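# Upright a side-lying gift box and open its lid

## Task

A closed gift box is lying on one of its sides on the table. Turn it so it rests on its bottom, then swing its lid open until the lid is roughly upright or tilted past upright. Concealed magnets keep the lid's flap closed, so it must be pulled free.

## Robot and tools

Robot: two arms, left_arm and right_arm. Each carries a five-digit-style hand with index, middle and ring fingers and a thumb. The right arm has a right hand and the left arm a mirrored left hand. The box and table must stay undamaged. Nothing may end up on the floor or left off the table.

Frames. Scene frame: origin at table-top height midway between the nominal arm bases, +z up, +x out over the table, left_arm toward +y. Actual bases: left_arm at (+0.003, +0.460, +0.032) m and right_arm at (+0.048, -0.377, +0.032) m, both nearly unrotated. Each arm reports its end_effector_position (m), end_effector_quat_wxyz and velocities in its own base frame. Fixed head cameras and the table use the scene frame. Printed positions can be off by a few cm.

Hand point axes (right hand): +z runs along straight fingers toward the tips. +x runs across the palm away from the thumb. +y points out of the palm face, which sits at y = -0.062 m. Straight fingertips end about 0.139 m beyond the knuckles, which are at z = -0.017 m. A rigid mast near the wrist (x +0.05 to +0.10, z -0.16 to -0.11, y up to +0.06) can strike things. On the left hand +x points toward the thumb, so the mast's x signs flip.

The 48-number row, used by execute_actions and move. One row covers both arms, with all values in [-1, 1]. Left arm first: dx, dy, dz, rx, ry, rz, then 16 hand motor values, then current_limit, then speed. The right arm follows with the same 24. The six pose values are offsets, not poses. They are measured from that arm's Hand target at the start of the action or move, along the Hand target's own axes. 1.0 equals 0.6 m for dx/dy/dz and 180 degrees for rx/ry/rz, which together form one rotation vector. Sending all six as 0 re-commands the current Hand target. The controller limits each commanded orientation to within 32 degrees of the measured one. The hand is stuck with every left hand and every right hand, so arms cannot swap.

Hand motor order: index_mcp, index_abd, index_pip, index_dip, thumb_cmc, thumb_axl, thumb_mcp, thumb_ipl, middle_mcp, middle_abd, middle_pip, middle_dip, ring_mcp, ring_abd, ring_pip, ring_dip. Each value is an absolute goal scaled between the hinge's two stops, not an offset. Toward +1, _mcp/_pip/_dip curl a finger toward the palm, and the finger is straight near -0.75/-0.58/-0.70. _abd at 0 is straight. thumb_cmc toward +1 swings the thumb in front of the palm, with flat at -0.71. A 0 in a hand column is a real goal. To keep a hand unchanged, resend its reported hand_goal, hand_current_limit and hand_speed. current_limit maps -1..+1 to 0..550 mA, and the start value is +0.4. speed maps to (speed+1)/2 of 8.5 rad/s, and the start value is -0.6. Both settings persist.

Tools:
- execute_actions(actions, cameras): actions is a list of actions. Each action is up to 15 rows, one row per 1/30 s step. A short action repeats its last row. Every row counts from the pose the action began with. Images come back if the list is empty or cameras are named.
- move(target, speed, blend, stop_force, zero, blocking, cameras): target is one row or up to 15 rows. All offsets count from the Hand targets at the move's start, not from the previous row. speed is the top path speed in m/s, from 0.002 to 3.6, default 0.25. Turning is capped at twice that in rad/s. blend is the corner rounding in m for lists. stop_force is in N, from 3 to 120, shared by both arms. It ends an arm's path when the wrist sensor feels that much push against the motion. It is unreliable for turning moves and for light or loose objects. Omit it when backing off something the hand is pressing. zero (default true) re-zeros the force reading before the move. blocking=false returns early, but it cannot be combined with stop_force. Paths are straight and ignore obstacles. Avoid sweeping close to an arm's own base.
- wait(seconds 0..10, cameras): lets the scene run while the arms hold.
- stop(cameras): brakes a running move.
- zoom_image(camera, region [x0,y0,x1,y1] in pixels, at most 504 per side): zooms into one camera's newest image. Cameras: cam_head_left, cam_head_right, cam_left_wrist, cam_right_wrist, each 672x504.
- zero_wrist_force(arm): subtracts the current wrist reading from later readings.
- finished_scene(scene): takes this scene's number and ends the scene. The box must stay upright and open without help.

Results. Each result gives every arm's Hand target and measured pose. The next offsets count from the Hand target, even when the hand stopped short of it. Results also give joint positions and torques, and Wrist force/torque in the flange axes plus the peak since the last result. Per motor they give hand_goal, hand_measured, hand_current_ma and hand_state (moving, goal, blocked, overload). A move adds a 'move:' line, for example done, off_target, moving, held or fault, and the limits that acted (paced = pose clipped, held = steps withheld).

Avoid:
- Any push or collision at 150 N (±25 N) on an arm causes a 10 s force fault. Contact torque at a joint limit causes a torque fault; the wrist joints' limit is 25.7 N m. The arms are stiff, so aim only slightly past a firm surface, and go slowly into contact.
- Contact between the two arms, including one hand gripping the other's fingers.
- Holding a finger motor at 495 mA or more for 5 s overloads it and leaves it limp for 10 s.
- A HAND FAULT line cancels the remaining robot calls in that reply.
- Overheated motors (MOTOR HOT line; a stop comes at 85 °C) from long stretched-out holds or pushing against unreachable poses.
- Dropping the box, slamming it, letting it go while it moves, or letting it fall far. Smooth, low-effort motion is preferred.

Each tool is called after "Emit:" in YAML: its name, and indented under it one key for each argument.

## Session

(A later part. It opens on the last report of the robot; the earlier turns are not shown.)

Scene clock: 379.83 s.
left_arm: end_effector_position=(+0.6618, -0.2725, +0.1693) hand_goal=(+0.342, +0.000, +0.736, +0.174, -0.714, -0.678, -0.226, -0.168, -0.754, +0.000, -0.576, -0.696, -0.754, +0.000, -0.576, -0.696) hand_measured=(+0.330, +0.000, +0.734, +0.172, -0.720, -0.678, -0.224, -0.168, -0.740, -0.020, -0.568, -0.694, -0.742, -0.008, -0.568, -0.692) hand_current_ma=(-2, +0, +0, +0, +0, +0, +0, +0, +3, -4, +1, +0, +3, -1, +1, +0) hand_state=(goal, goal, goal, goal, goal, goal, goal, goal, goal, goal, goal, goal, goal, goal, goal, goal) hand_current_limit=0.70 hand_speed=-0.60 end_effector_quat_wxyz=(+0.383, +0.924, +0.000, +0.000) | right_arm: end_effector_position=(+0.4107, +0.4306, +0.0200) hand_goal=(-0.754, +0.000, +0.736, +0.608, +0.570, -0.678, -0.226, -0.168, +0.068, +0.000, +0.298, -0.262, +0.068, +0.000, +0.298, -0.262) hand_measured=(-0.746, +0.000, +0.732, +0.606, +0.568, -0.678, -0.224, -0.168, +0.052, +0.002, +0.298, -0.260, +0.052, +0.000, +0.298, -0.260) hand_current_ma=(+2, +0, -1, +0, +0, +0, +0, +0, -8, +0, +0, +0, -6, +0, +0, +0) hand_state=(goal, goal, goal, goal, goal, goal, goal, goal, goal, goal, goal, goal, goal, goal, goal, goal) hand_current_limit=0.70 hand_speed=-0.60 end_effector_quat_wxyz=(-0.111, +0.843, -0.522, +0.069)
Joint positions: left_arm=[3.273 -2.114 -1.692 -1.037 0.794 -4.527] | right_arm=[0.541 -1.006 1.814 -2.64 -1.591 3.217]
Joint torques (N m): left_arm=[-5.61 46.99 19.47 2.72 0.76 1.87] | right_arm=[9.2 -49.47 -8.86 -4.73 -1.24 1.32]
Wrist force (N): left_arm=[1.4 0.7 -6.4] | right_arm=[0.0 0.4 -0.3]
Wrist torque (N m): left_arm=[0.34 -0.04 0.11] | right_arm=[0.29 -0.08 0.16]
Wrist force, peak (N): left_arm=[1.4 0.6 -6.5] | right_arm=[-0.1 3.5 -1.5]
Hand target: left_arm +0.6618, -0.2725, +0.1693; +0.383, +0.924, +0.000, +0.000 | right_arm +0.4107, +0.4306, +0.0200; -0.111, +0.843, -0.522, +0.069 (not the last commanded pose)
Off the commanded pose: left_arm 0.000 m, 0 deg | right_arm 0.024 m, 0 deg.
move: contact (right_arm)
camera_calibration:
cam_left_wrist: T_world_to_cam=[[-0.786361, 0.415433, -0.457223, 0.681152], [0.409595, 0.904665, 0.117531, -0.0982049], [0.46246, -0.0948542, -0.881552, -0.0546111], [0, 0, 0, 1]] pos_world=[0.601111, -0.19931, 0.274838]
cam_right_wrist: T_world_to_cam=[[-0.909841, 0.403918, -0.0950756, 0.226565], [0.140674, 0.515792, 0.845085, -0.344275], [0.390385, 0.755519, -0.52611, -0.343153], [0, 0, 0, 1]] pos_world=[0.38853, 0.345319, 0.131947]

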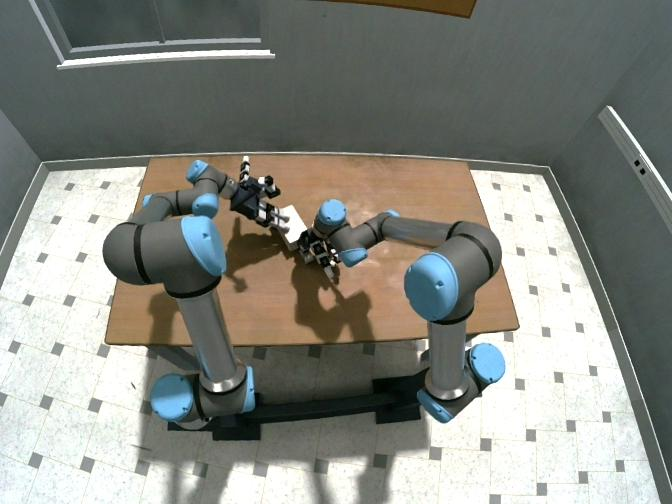

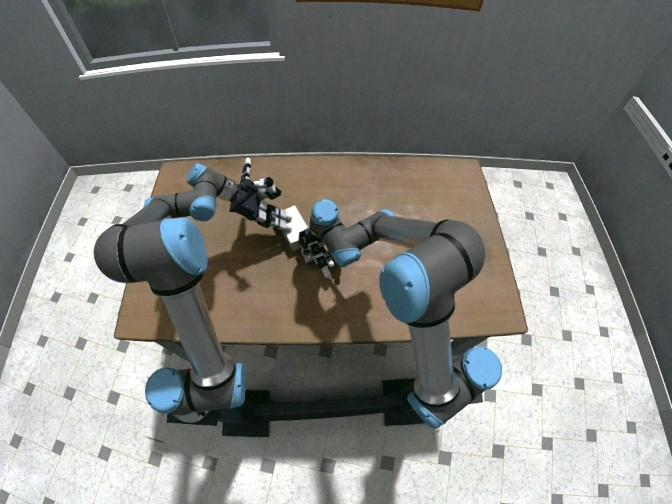

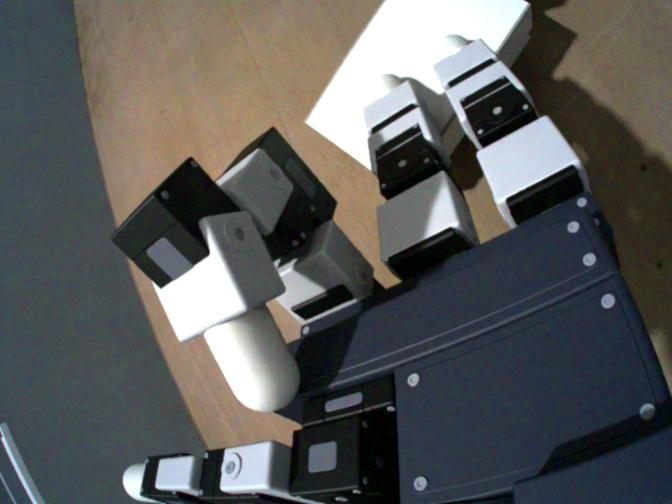

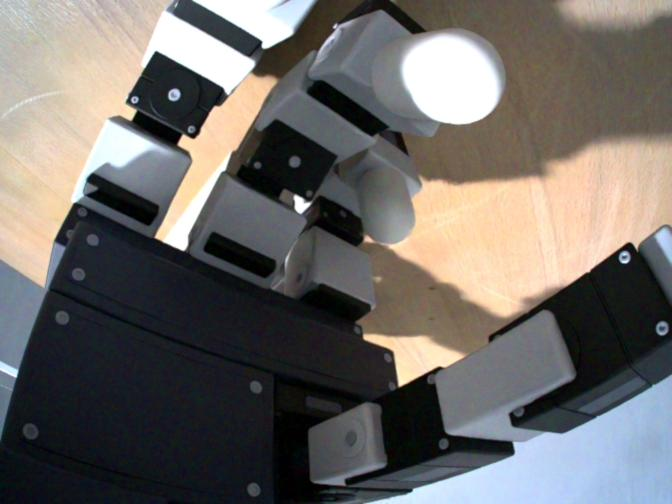

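Emit:
move:
  target: [0,-0.0024,0.0024,0,0,0,0.342,0,0.736,0.174,-0.714,-0.678,-0.226,-0.168,-0.754,0,-0.576,-0.696,-0.754,0,-0.576,-0.696,0.7,-0.6,0,-0.0032,0.0009,0,0,0,-0.754,0,0.736,0.608,0.57,-0.678,-0.226,-0.168,0.068,0,0.298,-0.262,0.068,0,0.298,-0.262,0.7,-0.6]
  speed: 0.02

Emit:
move:
  target: [0,0,0,0,0,0,0.342,0,0.736,0.174,-0.714,-0.678,-0.226,-0.168,-0.754,0,-0.576,-0.696,-0.754,0,-0.576,-0.696,0.7,-0.6,-0.05,0,0,0,0,0,-0.754,0,0.736,0.608,0.57,-0.678,-0.226,-0.168,0.068,0,0.298,-0.262,0.068,0,0.298,-0.262,0.7,-0.6]
  speed: 0.02
  stop_force: 6
  cameras: ["all"]

Emit:
zoom_image:
  camera: "cam_head_left"
  region: [260, 190, 340, 270]

Emit:
zoom_image:
  camera: "cam_head_right"
  region: [260, 190, 340, 270]

Scene clock: 389.40 s.
left_arm: end_effector_position=(+0.6618, -0.2725, +0.1674) hand_goal=(+0.342, +0.000, +0.736, +0.174, -0.714, -0.678, -0.226, -0.168, -0.754, +0.000, -0.576, -0.696, -0.754, +0.000, -0.576, -0.696) hand_measured=(+0.330, +0.000, +0.734, +0.172, -0.720, -0.678, -0.224, -0.168, -0.732, -0.024, -0.562, -0.694, -0.732, -0.012, -0.564, -0.690) hand_current_ma=(-2, +0, +0, +0, +0, +0, +0, +0, +8, -6, +3, +0, +7, -2, +2, +0) hand_state=(goal, goal, goal, goal, goal, goal, goal, goal, blocked, blocked, goal, goal, blocked, goal, goal, goal) hand_current_limit=0.70 hand_speed=-0.60 end_effector_quat_wxyz=(+0.383, +0.924, +0.000, +0.000) | right_arm: end_effector_position=(+0.4125, +0.4315, +0.0200) hand_goal=(-0.754, +0.000, +0.736, +0.608, +0.570, -0.678, -0.226, -0.168, +0.068, +0.000, +0.298, -0.262, +0.068, +0.000, +0.298, -0.262) hand_measured=(-0.722, +0.000, +0.732, +0.606, +0.568, -0.678, -0.224, -0.168, +0.052, +0.002, +0.298, -0.260, +0.052, +0.000, +0.298, -0.260) hand_current_ma=(+26, +0, -1, +0, +0, +0, +0, +0, -8, +0, +0, +0, -6, +0, +0, +0) hand_state=(blocked, goal, goal, goal, goal, goal, goal, goal, goal, goal, goal, goal, goal, goal, goal, goal) hand_current_limit=0.70 hand_speed=-0.60 end_effector_quat_wxyz=(-0.111, +0.843, -0.521, +0.069)
Joint positions: left_arm=[3.273 -2.116 -1.694 -1.033 0.794 -4.527] | right_arm=[0.541 -1.003 1.808 -2.637 -1.591 3.217]
Joint torques (N m): left_arm=[-6.08 24.52 6.17 2.5 0.83 2.12] | right_arm=[-11.5 -25.49 -24.76 -1.53 -0.21 -1.34]
Wrist force (N): left_arm=[1.6 1.6 -14.8] | right_arm=[-0.2 5.2 -1.9]
Wrist torque (N m): left_arm=[0.89 -0.47 0.07] | right_arm=[0.41 -0.13 0.06]
Wrist force, peak (N): left_arm=[1.6 1.6 -14.8] | right_arm=[-0.2 5.2 -1.9]
Hand target: left_arm +0.6618, -0.2725, +0.1673; +0.383, +0.924, +0.000, +0.000 | right_arm +0.4125, +0.4315, +0.0200; -0.111, +0.843, -0.522, +0.069
Off the commanded pose: left_arm 0.000 m, 0 deg | right_arm 0.000 m, 0 deg.
move: done

Scene clock: 391.87 s.
left_arm: end_effector_position=(+0.6618, -0.2725, +0.1673) hand_goal=(+0.342, +0.000, +0.736, +0.174, -0.714, -0.678, -0.226, -0.168, -0.754, +0.000, -0.576, -0.696, -0.754, +0.000, -0.576, -0.696) hand_measured=(+0.330, +0.000, +0.734, +0.172, -0.720, -0.678, -0.224, -0.168, -0.730, -0.020, -0.560, -0.690, -0.732, -0.014, -0.562, -0.690) hand_current_ma=(-2, +0, +0, +0, +0, +0, +0, +0, +10, -4, +4, +1, +8, -2, +3, +0) hand_state=(goal, goal, goal, goal, goal, goal, goal, goal, blocked, goal, goal, goal, blocked, goal, goal, goal) hand_current_limit=0.70 hand_speed=-0.60 end_effector_quat_wxyz=(+0.383, +0.924, +0.000, +0.000) | right_arm: end_effector_position=(+0.3991, +0.4584, +0.0200) hand_goal=(-0.754, +0.000, +0.736, +0.608, +0.570, -0.678, -0.226, -0.168, +0.068, +0.000, +0.298, -0.262, +0.068, +0.000, +0.298, -0.262) hand_measured=(-0.722, +0.000, +0.732, +0.606, +0.568, -0.678, -0.224, -0.168, +0.052, +0.002, +0.298, -0.260, +0.052, +0.000, +0.298, -0.260) hand_current_ma=(+25, +0, -1, +0, +0, +0, +0, +0, -8, +0, +0, +0, -6, +0, +0, +0) hand_state=(blocked, goal, goal, goal, goal, goal, goal, goal, goal, goal, goal, goal, goal, goal, goal, goal) hand_current_limit=0.70 hand_speed=-0.60 end_effector_quat_wxyz=(-0.111, +0.843, -0.522, +0.069)
Joint positions: left_arm=[3.273 -2.117 -1.694 -1.033 0.794 -4.527] | right_arm=[0.59 -0.987 1.778 -2.622 -1.604 3.265]
Joint torques (N m): left_arm=[-5.17 39.74 17.22 2.56 0.98 0.87] | right_arm=[11.13 -26.71 -24.5 -1.08 -2.14 1.48]
Wrist force (N): left_arm=[0.6 1.2 -7.8] | right_arm=[2.7 1.5 -0.2]
Wrist torque (N m): left_arm=[0.32 -0.44 0.02] | right_arm=[0.24 0.09 0.29]
Wrist force, peak (N): left_arm=[1.5 1.7 -16.3] | right_arm=[-0.4 5.3 -2.4]
Hand target: left_arm +0.6618, -0.2725, +0.1673; +0.383, +0.924, +0.000, +0.000 | right_arm +0.3991, +0.4584, +0.0200; -0.111, +0.843, -0.522, +0.069
Off the commanded pose: left_arm 0.000 m, 0 deg | right_arm 0.000 m, 0 deg.
move: done
camera_calibration:
cam_left_wrist: T_world_to_cam=[[-0.786379, 0.415392, -0.457228, 0.680196], [0.409559, 0.904684, 0.117511, -0.0979276], [0.46246, -0.0948536, -0.881552, -0.0564621], [0, 0, 0, 1]] pos_world=[0.601111, -0.19931, 0.272738]
cam_right_wrist: T_world_to_cam=[[-0.909843, 0.403913, -0.0950846, 0.204817], [0.140664, 0.515797, 0.845084, -0.356844], [0.390385, 0.755519, -0.52611, -0.359605], [0, 0, 0, 1]] pos_world=[0.37693, 0.373019, 0.131847]

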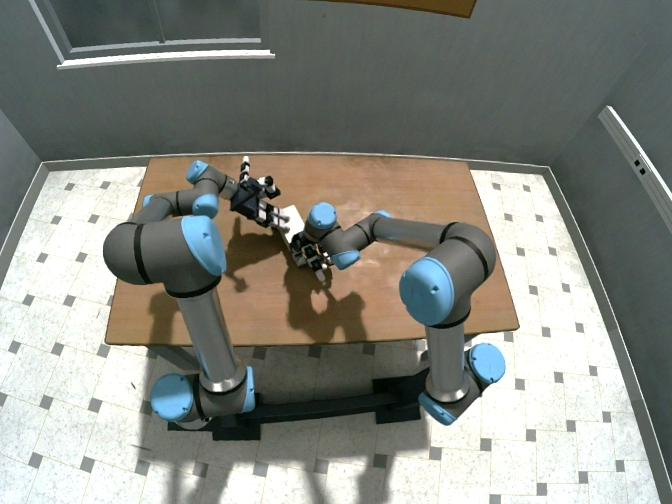

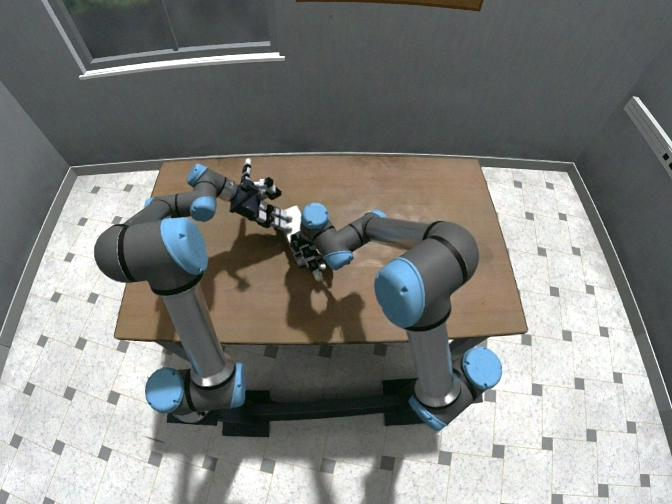

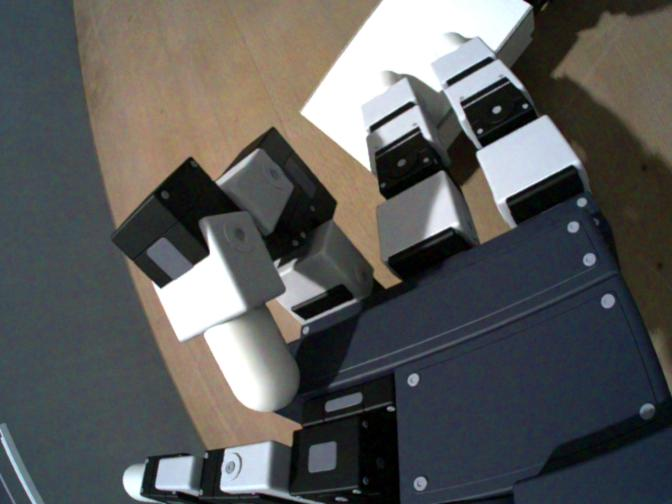

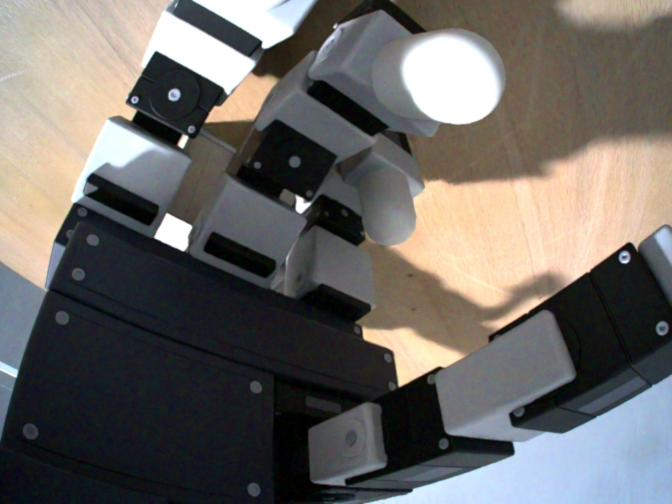

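Scaled by 6.300 from the camera's 672x504 image, which has a finer 960x720 frame.

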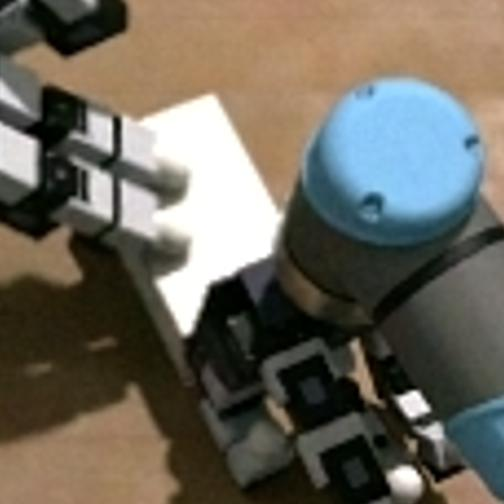

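Scaled by 6.300 from the camera's 672x504 image, which has a finer 960x720 frame.

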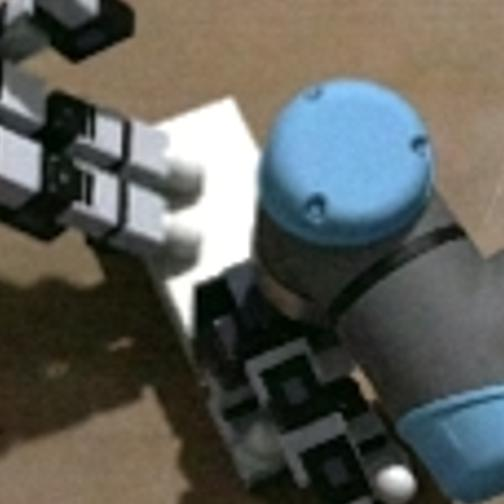

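Emit:
move:
  target: [0,0,0,0,0,0,0.342,0,0.736,0.174,-0.714,-0.678,-0.226,-0.168,-0.754,0,-0.576,-0.696,-0.754,0,-0.576,-0.696,0.7,-0.6,-0.0333,0,0,0,0,0,-0.754,0,0.736,0.608,0.57,-0.678,-0.226,-0.168,0.068,0,0.298,-0.262,0.068,0,0.298,-0.262,0.7,-0.6]
  speed: 0.02
  stop_force: 8
  cameras: ["all"]

Emit:
zoom_image:
  camera: "cam_head_left"
  region: [260, 190, 340, 270]

Emit:
zoom_image:
  camera: "cam_head_right"
  region: [260, 190, 340, 270]

Scene clock: 398.33 s.
left_arm: end_effector_position=(+0.6618, -0.2725, +0.1673) hand_goal=(+0.342, +0.000, +0.736, +0.174, -0.714, -0.678, -0.226, -0.168, -0.754, +0.000, -0.576, -0.696, -0.754, +0.000, -0.576, -0.696) hand_measured=(+0.330, +0.000, +0.734, +0.172, -0.720, -0.678, -0.224, -0.168, -0.730, -0.010, -0.560, -0.690, -0.732, -0.012, -0.562, -0.690) hand_current_ma=(-2, +0, +0, +0, +0, +0, +0, +0, +10, -1, +4, +1, +8, -1, +3, +0) hand_state=(goal, goal, goal, goal, goal, goal, goal, goal, blocked, goal, goal, goal, blocked, goal, goal, goal) hand_current_limit=0.70 hand_speed=-0.60 end_effector_quat_wxyz=(+0.383, +0.924, +0.000, +0.000) | right_arm: end_effector_position=(+0.3902, +0.4762, +0.0199) hand_goal=(-0.754, +0.000, +0.736, +0.608, +0.570, -0.678, -0.226, -0.168, +0.068, +0.000, +0.298, -0.262, +0.068, +0.000, +0.298, -0.262) hand_measured=(-0.732, +0.000, +0.732, +0.606, +0.568, -0.678, -0.224, -0.168, +0.052, +0.002, +0.298, -0.260, +0.052, +0.000, +0.298, -0.260) hand_current_ma=(+13, +0, -1, +0, +0, +0, +0, +0, -8, +0, +0, +0, -6, +0, +0, +0) hand_state=(blocked, goal, goal, goal, goal, goal, goal, goal, goal, goal, goal, goal, goal, goal, goal, goal) hand_current_limit=0.70 hand_speed=-0.60 end_effector_quat_wxyz=(-0.111, +0.843, -0.522, +0.069)
Joint positions: left_arm=[3.273 -2.117 -1.694 -1.033 0.794 -4.527] | right_arm=[0.623 -0.975 1.756 -2.61 -1.612 3.296]
Joint torques (N m): left_arm=[-5.7 46.56 20.34 2.36 0.87 -1.44] | right_arm=[9.07 -26.96 -25.2 -1.33 -2.9 1.58]
Wrist force (N): left_arm=[0.7 1.2 -7.5] | right_arm=[0.3 3.0 -1.0]
Wrist torque (N m): left_arm=[0.29 -0.45 0.01] | right_arm=[0.29 -0.06 -0.02]
Wrist force, peak (N): left_arm=[0.7 1.2 -8.9] | right_arm=[3.1 1.7 -0.3]
Hand target: left_arm +0.6618, -0.2725, +0.1673; +0.383, +0.924, +0.000, +0.000 | right_arm +0.3902, +0.4762, +0.0199; -0.111, +0.843, -0.522, +0.069
Off the commanded pose: left_arm 0.000 m, 0 deg | right_arm 0.000 m, 0 deg.
move: done
camera_calibration:
cam_left_wrist: T_world_to_cam=[[-0.786361, 0.415433, -0.457223, 0.680192], [0.409595, 0.904665, 0.117531, -0.0979581], [0.46246, -0.0948542, -0.881552, -0.0564624], [0, 0, 0, 1]] pos_world=[0.601111, -0.19931, 0.272738]
cam_right_wrist: T_world_to_cam=[[-0.909843, 0.403913, -0.0950846, 0.189489], [0.140664, 0.515797, 0.845084, -0.364825], [0.390385, 0.755519, -0.52611, -0.369654], [0, 0, 0, 1]] pos_world=[0.36803, 0.390919, 0.131847]

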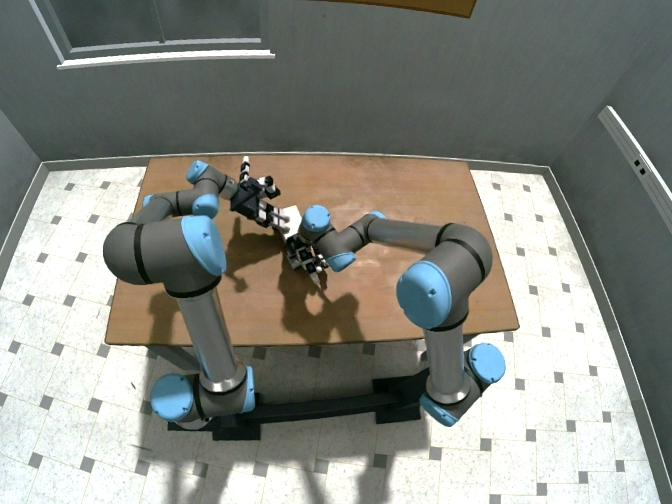

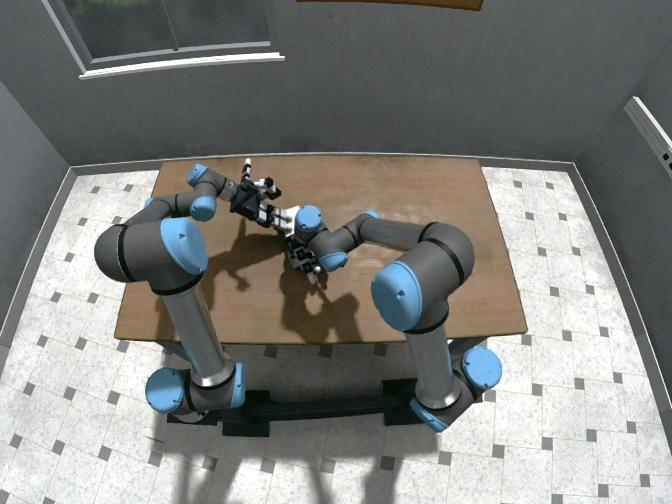

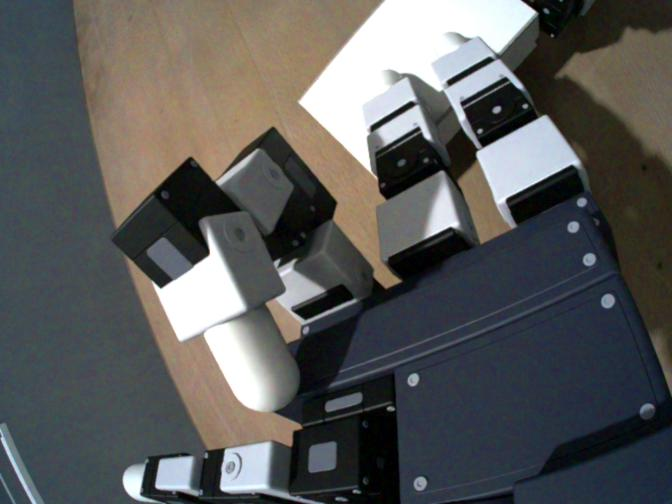

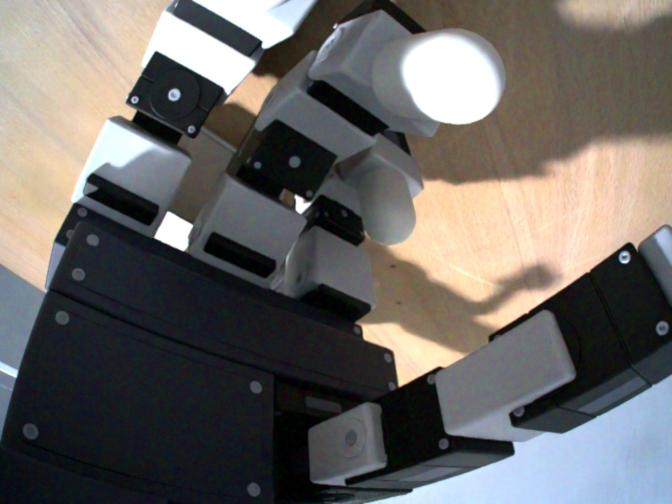

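Scaled by 6.300 from the camera's 672x504 image, which has a finer 960x720 frame.

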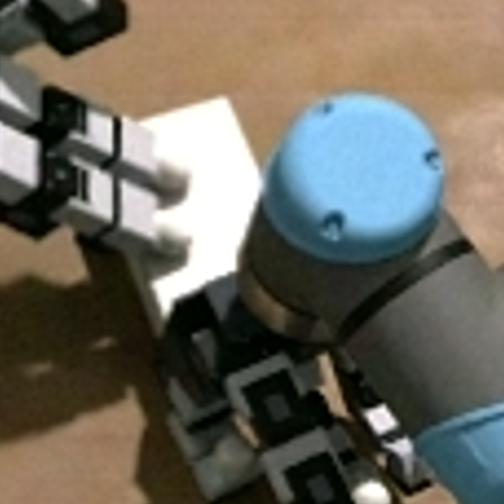

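Scaled by 6.300 from the camera's 672x504 image, which has a finer 960x720 frame.

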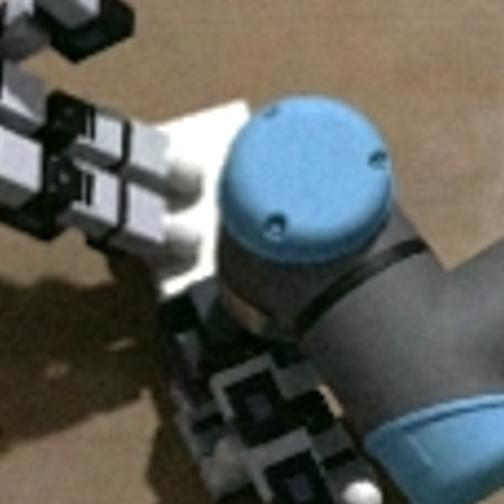

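Emit:
zoom_image:
  camera: "cam_left_wrist"
  region: [280, 0, 580, 200]

Emit:
zoom_image:
  camera: "cam_head_left"
  region: [270, 215, 310, 260]

Emit:
zoom_image:
  camera: "cam_right_wrist"
  region: [120, 80, 280, 260]

Scaled by 1.680 from the camera's 672x504 image, which has a finer 960x720 frame.

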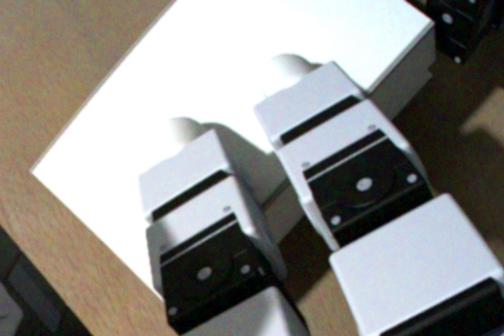

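Scaled by 11.200 from the camera's 672x504 image, which has a finer 960x720 frame.

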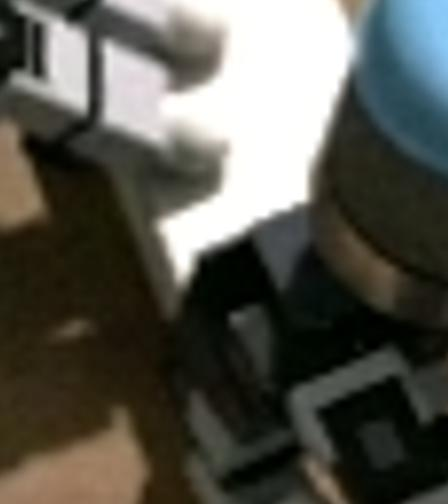

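Scaled by 2.800 from the camera's 672x504 image, which has a finer 960x720 frame.

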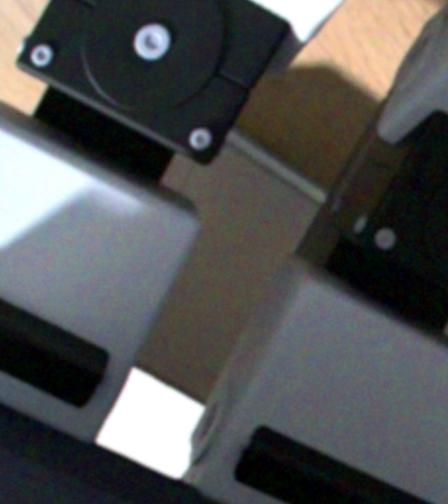

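Emit:
move:
  target:
    - [0,0,0,0,0,0,0.342,0,0.736,0.174,-0.714,-0.678,-0.226,-0.168,-0.754,0,-0.576,-0.696,-0.754,0,-0.576,-0.696,0.7,-0.6,0,0.0397,-0.0451,0,0,0,-0.754,0,-0.576,-0.696,0.57,-0.678,-0.226,-0.168,0.068,0,0.298,-0.262,0.068,0,0.298,-0.262,0.7,-0.6]
    - [0,0,0,0,0,0,0.342,0,0.736,0.174,-0.714,-0.678,-0.226,-0.168,-0.754,0,-0.576,-0.696,-0.754,0,-0.576,-0.696,0.7,-0.6,0.075,0.079,-0.0412,0.1667,0,0,-0.754,0,-0.576,-0.696,0.57,-0.678,-0.226,-0.168,0.068,0,0.298,-0.262,0.068,0,0.298,-0.262,0.7,-0.6]
  speed: 0.2
  blend: 0.01
  cameras: ["all"]

Emit:
zoom_image:
  camera: "cam_head_left"
  region: [260, 190, 340, 270]

Emit:
zoom_image:
  camera: "cam_head_right"
  region: [260, 190, 340, 270]

Emit:
zoom_image:
  camera: "cam_left_wrist"
  region: [280, 0, 580, 200]

Scene clock: 436.20 s.
left_arm: end_effector_position=(+0.6618, -0.2725, +0.1673) hand_goal=(+0.342, +0.000, +0.736, +0.174, -0.714, -0.678, -0.226, -0.168, -0.754, +0.000, -0.576, -0.696, -0.754, +0.000, -0.576, -0.696) hand_measured=(+0.330, +0.000, +0.734, +0.172, -0.720, -0.678, -0.224, -0.168, -0.730, -0.010, -0.560, -0.690, -0.732, -0.012, -0.562, -0.690) hand_current_ma=(-2, +0, +0, +0, +0, +0, +0, +0, +10, -1, +4, +1, +8, -1, +3, +0) hand_state=(goal, goal, goal, goal, goal, goal, goal, goal, blocked, goal, goal, goal, blocked, goal, goal, goal) hand_current_limit=0.70 hand_speed=-0.60 end_effector_quat_wxyz=(+0.383, +0.924, +0.000, +0.000) | right_arm: end_effector_position=(+0.3636, +0.4127, +0.0316) hand_goal=(-0.754, +0.000, -0.576, -0.696, +0.570, -0.678, -0.226, -0.168, +0.068, +0.000, +0.298, -0.262, +0.068, +0.000, +0.298, -0.262) hand_measured=(-0.736, -0.004, -0.570, -0.692, +0.568, -0.678, -0.224, -0.168, +0.058, +0.002, +0.298, -0.260, +0.060, +0.000, +0.298, -0.260) hand_current_ma=(+8, +0, +1, +0, +0, +0, +0, +0, -3, +0, +0, +0, -2, +0, +0, +0) hand_state=(goal, goal, goal, goal, goal, goal, goal, goal, goal, goal, goal, goal, goal, goal, goal, goal) hand_current_limit=0.70 hand_speed=-0.60 end_effector_quat_wxyz=(-0.325, +0.786, -0.486, +0.201)
Joint positions: left_arm=[3.273 -2.117 -1.694 -1.033 0.794 -4.527] | right_arm=[0.585 -1.098 2.242 -3.497 -1.657 3.228]
Joint torques (N m): left_arm=[-6.86 36.66 19.79 2.46 0.78 -1.81] | right_arm=[-10.07 -16.86 -3.13 -4.67 2.63 -1.56]
Wrist force (N): left_arm=[0.6 1.4 -7.6] | right_arm=[-0.3 0.6 0.0]
Wrist torque (N m): left_arm=[0.33 -0.45 0.01] | right_arm=[0.20 0.00 0.16]
Wrist force, peak (N): left_arm=[0.7 1.6 -8.0] | right_arm=[-7.5 -8.5 -13.7]
Hand target: left_arm +0.6618, -0.2725, +0.1673; +0.383, +0.924, +0.000, +0.000 | right_arm +0.3636, +0.4127, +0.0316; -0.326, +0.786, -0.486, +0.201
Off the commanded pose: left_arm 0.000 m, 0 deg | right_arm 0.000 m, 0 deg.
move: done
camera_calibration:
cam_left_wrist: T_world_to_cam=[[-0.786361, 0.415433, -0.457223, 0.680192], [0.409595, 0.904665, 0.117531, -0.0979581], [0.46246, -0.0948542, -0.881552, -0.0564624], [0, 0, 0, 1]] pos_world=[0.601111, -0.19931, 0.272738]
cam_right_wrist: T_world_to_cam=[[-0.791362, 0.462999, -0.399221, 0.134206], [-0.280111, 0.305834, 0.909947, -0.100509], [0.5434, 0.831924, -0.112334, -0.405336], [0, 0, 0, 1]] pos_world=[0.298312, 0.30581, 0.0995023]

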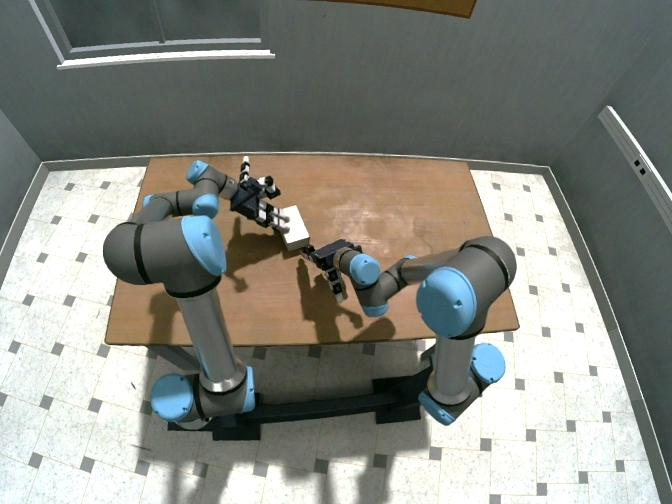

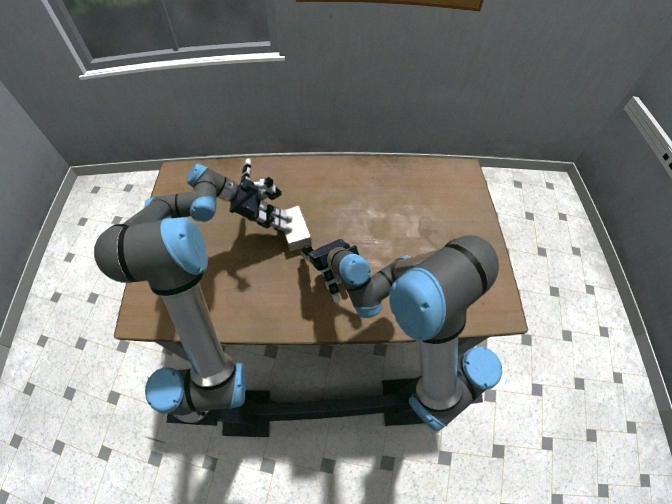

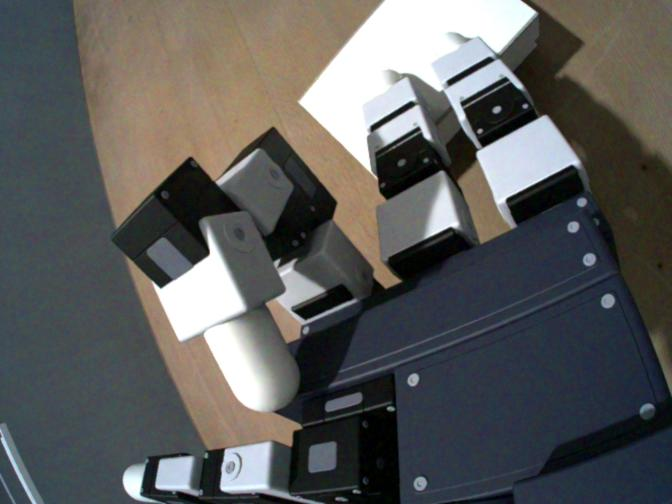

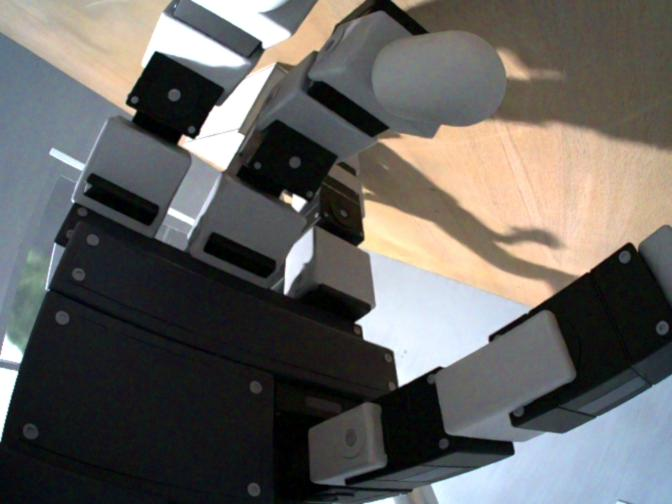

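Scaled by 6.300 from the camera's 672x504 image, which has a finer 960x720 frame.

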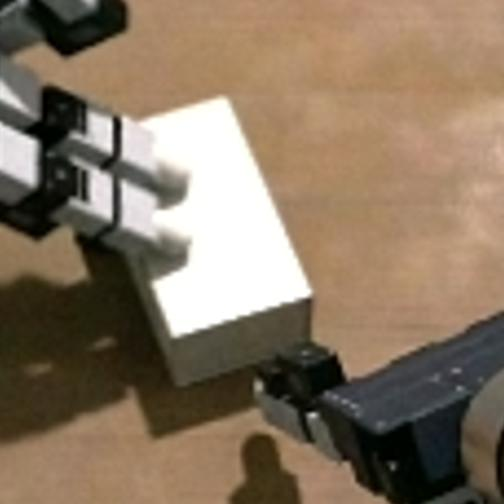

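Scaled by 6.300 from the camera's 672x504 image, which has a finer 960x720 frame.

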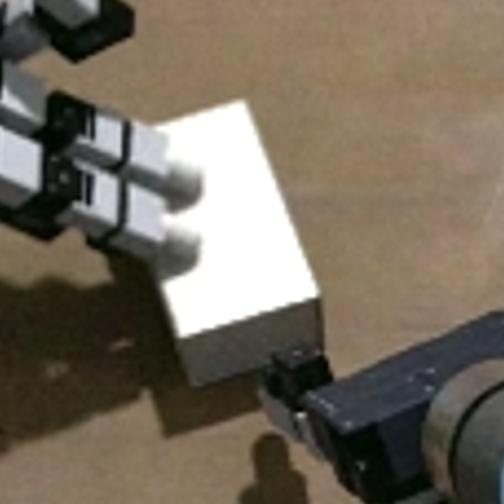

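Scaled by 1.680 from the camera's 672x504 image, which has a finer 960x720 frame.

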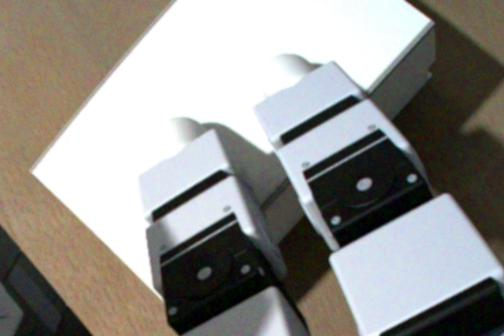

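Emit:
move:
  target: [0,-0.0024,0.0024,0,0,0,0.342,0,0.736,0.174,-0.714,-0.678,-0.226,-0.168,-0.754,0,-0.576,-0.696,-0.754,0,-0.576,-0.696,0.7,-0.6,0,0,0,0,0,0,-0.754,0,-0.576,-0.696,0.57,-0.678,-0.226,-0.168,0.068,0,0.298,-0.262,0.068,0,0.298,-0.262,0.7,-0.6]
  speed: 0.02

Emit:
move:
  target: [0,0,0,0,0,0,0.342,0,0.736,0.174,-0.714,-0.678,-0.226,-0.168,-0.754,0,-0.576,-0.696,-0.754,0,-0.576,-0.696,0.7,-0.6,0.011,-0.0525,0.0525,0,0,0,-0.754,0,-0.576,-0.696,0.57,-0.678,-0.226,-0.168,0.068,0,0.298,-0.262,0.068,0,0.298,-0.262,0.7,-0.6]
  speed: 0.025
  stop_force: 3
  cameras: ["all"]

Emit:
zoom_image:
  camera: "cam_head_left"
  region: [260, 190, 340, 270]

Emit:
zoom_image:
  camera: "cam_head_right"
  region: [260, 190, 340, 270]

Scene clock: 453.70 s.
left_arm: end_effector_position=(+0.6618, -0.2725, +0.1653) hand_goal=(+0.342, +0.000, +0.736, +0.174, -0.714, -0.678, -0.226, -0.168, -0.754, +0.000, -0.576, -0.696, -0.754, +0.000, -0.576, -0.696) hand_measured=(+0.330, +0.000, +0.734, +0.172, -0.720, -0.678, -0.224, -0.168, -0.720, -0.008, -0.554, -0.688, -0.722, -0.010, -0.556, -0.688) hand_current_ma=(-2, +0, +0, +0, +0, +0, +0, +0, +18, -1, +7, +1, +16, -1, +6, +1) hand_state=(goal, goal, goal, goal, goal, goal, goal, goal, blocked, goal, blocked, goal, blocked, goal, goal, goal) hand_current_limit=0.70 hand_speed=-0.60 end_effector_quat_wxyz=(+0.383, +0.924, +0.000, +0.000) | right_arm: end_effector_position=(+0.3636, +0.4127, +0.0316) hand_goal=(-0.754, +0.000, -0.576, -0.696, +0.570, -0.678, -0.226, -0.168, +0.068, +0.000, +0.298, -0.262, +0.068, +0.000, +0.298, -0.262) hand_measured=(-0.736, -0.004, -0.570, -0.692, +0.568, -0.678, -0.224, -0.168, +0.058, +0.002, +0.298, -0.260, +0.060, +0.000, +0.298, -0.260) hand_current_ma=(+8, +0, +1, +0, +0, +0, +0, +0, -3, +0, +0, +0, -2, +0, +0, +0) hand_state=(goal, goal, goal, goal, goal, goal, goal, goal, goal, goal, goal, goal, goal, goal, goal, goal) hand_current_limit=0.70 hand_speed=-0.60 end_effector_quat_wxyz=(-0.326, +0.786, -0.486, +0.201)
Joint positions: left_arm=[3.273 -2.119 -1.695 -1.028 0.794 -4.527] | right_arm=[0.585 -1.098 2.242 -3.497 -1.657 3.228]
Joint torques (N m): left_arm=[-6.53 27.12 6.81 3.15 0.79 -1.6] | right_arm=[-10.31 -16.38 -3.72 -4.84 2.68 -1.5]
Wrist force (N): left_arm=[0.3 2.1 -10.6] | right_arm=[-0.3 0.5 0.1]
Wrist torque (N m): left_arm=[0.44 -0.49 -0.06] | right_arm=[0.18 0.00 0.16]
Wrist force, peak (N): left_arm=[0.2 2.3 -12.1] | right_arm=[-0.5 0.8 0.1]
Hand target: left_arm +0.6618, -0.2725, +0.1653; +0.383, +0.924, +0.000, +0.000 | right_arm +0.3636, +0.4127, +0.0316; -0.326, +0.786, -0.486, +0.201
Off the commanded pose: left_arm 0.000 m, 0 deg | right_arm 0.000 m, 0 deg.
move: done

Scene clock: 456.07 s.
left_arm: end_effector_position=(+0.6618, -0.2725, +0.1653) hand_goal=(+0.342, +0.000, +0.736, +0.174, -0.714, -0.678, -0.226, -0.168, -0.754, +0.000, -0.576, -0.696, -0.754, +0.000, -0.576, -0.696) hand_measured=(+0.330, +0.000, +0.734, +0.172, -0.720, -0.678, -0.224, -0.168, -0.720, -0.008, -0.554, -0.688, -0.722, -0.010, -0.556, -0.688) hand_current_ma=(-2, +0, +0, +0, +0, +0, +0, +0, +18, -1, +7, +1, +17, -1, +6, +1) hand_state=(goal, goal, goal, goal, goal, goal, goal, goal, blocked, goal, blocked, goal, blocked, goal, goal, goal) hand_current_limit=0.70 hand_speed=-0.60 end_effector_quat_wxyz=(+0.383, +0.924, +0.000, +0.000) | right_arm: end_effector_position=(+0.3925, +0.4221, +0.0316) hand_goal=(-0.754, +0.000, -0.576, -0.696, +0.570, -0.678, -0.226, -0.168, +0.068, +0.000, +0.298, -0.262, +0.068, +0.000, +0.298, -0.262) hand_measured=(-0.734, -0.004, -0.568, -0.692, +0.568, -0.678, -0.224, -0.168, +0.058, +0.002, +0.298, -0.260, +0.060, +0.000, +0.298, -0.260) hand_current_ma=(+11, +0, +2, +0, +0, +0, +0, +0, -3, +0, +0, +0, -2, +0, +0, +0) hand_state=(blocked, goal, goal, goal, goal, goal, goal, goal, goal, goal, goal, goal, goal, goal, goal, goal) hand_current_limit=0.70 hand_speed=-0.60 end_effector_quat_wxyz=(-0.326, +0.786, -0.486, +0.201)
Joint positions: left_arm=[3.273 -2.12 -1.695 -1.028 0.794 -4.527] | right_arm=[0.567 -1.063 2.167 -3.458 -1.644 3.215]
Joint torques (N m): left_arm=[-7.35 25.9 6.51 2.88 0.8 -1.6] | right_arm=[9.44 -43.21 -4.32 -4.83 -2.92 1.46]
Wrist force (N): left_arm=[0.2 2.2 -12.4] | right_arm=[-0.6 0.5 0.1]
Wrist torque (N m): left_arm=[0.59 -0.58 -0.08] | right_arm=[0.16 0.03 0.11]
Wrist force, peak (N): left_arm=[0.4 2.0 -12.6] | right_arm=[-0.7 1.6 -4.7]
Hand target: left_arm +0.6618, -0.2725, +0.1653; +0.383, +0.924, +0.000, +0.000 | right_arm +0.3925, +0.4221, +0.0316; -0.326, +0.786, -0.486, +0.201 (not the last commanded pose)
Off the commanded pose: left_arm 0.000 m, 0 deg | right_arm 0.015 m, 0 deg.
move: contact (right_arm)
camera_calibration:
cam_left_wrist: T_world_to_cam=[[-0.786361, 0.415433, -0.457223, 0.679277], [0.409595, 0.904665, 0.117531, -0.097723], [0.46246, -0.0948542, -0.881552, -0.0582255], [0, 0, 0, 1]] pos_world=[0.601111, -0.19931, 0.270738]
cam_right_wrist: T_world_to_cam=[[-0.791298, 0.463044, -0.399297, 0.152696], [-0.280267, 0.305717, 0.909938, -0.0951991], [0.543414, 0.831942, -0.112137, -0.42889], [0, 0, 0, 1]] pos_world=[0.327212, 0.31521, 0.0995017]

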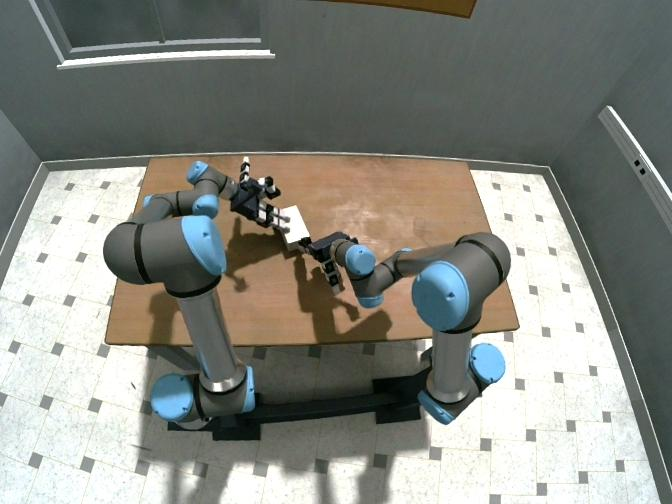

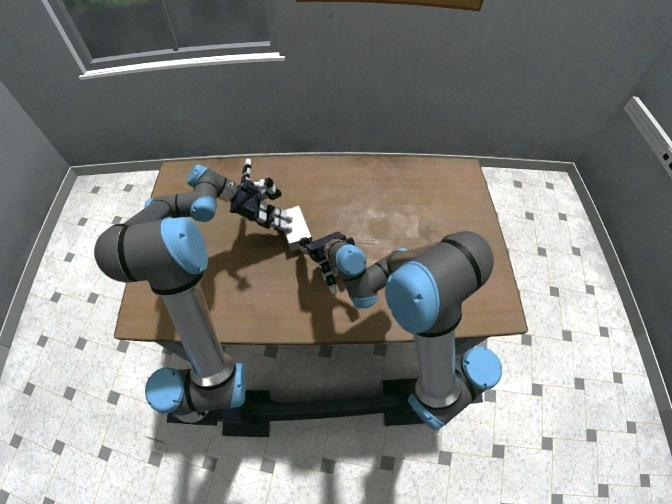

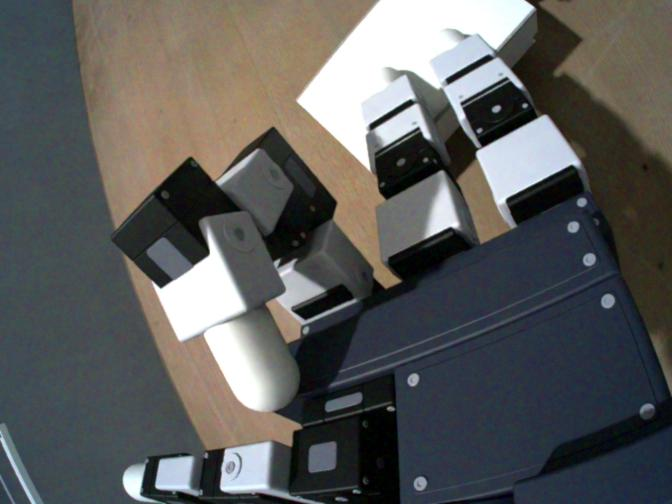

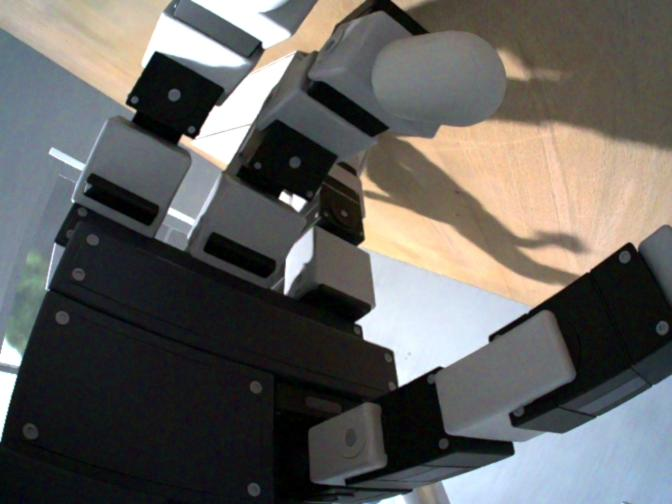

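Scaled by 6.300 from the camera's 672x504 image, which has a finer 960x720 frame.

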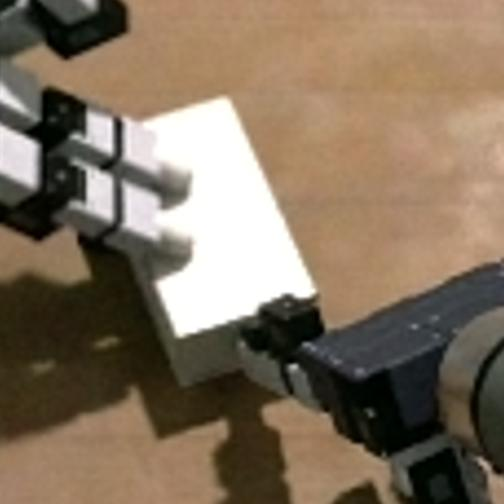

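Scaled by 6.300 from the camera's 672x504 image, which has a finer 960x720 frame.

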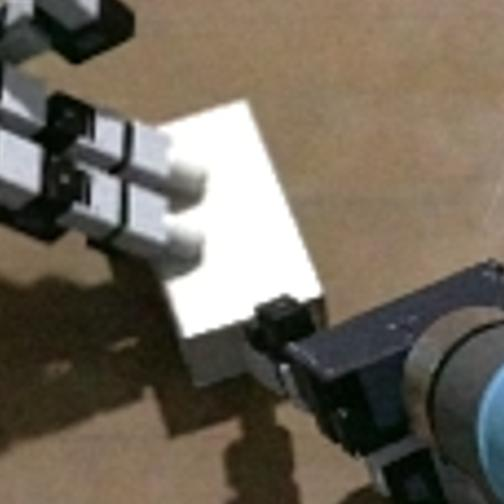

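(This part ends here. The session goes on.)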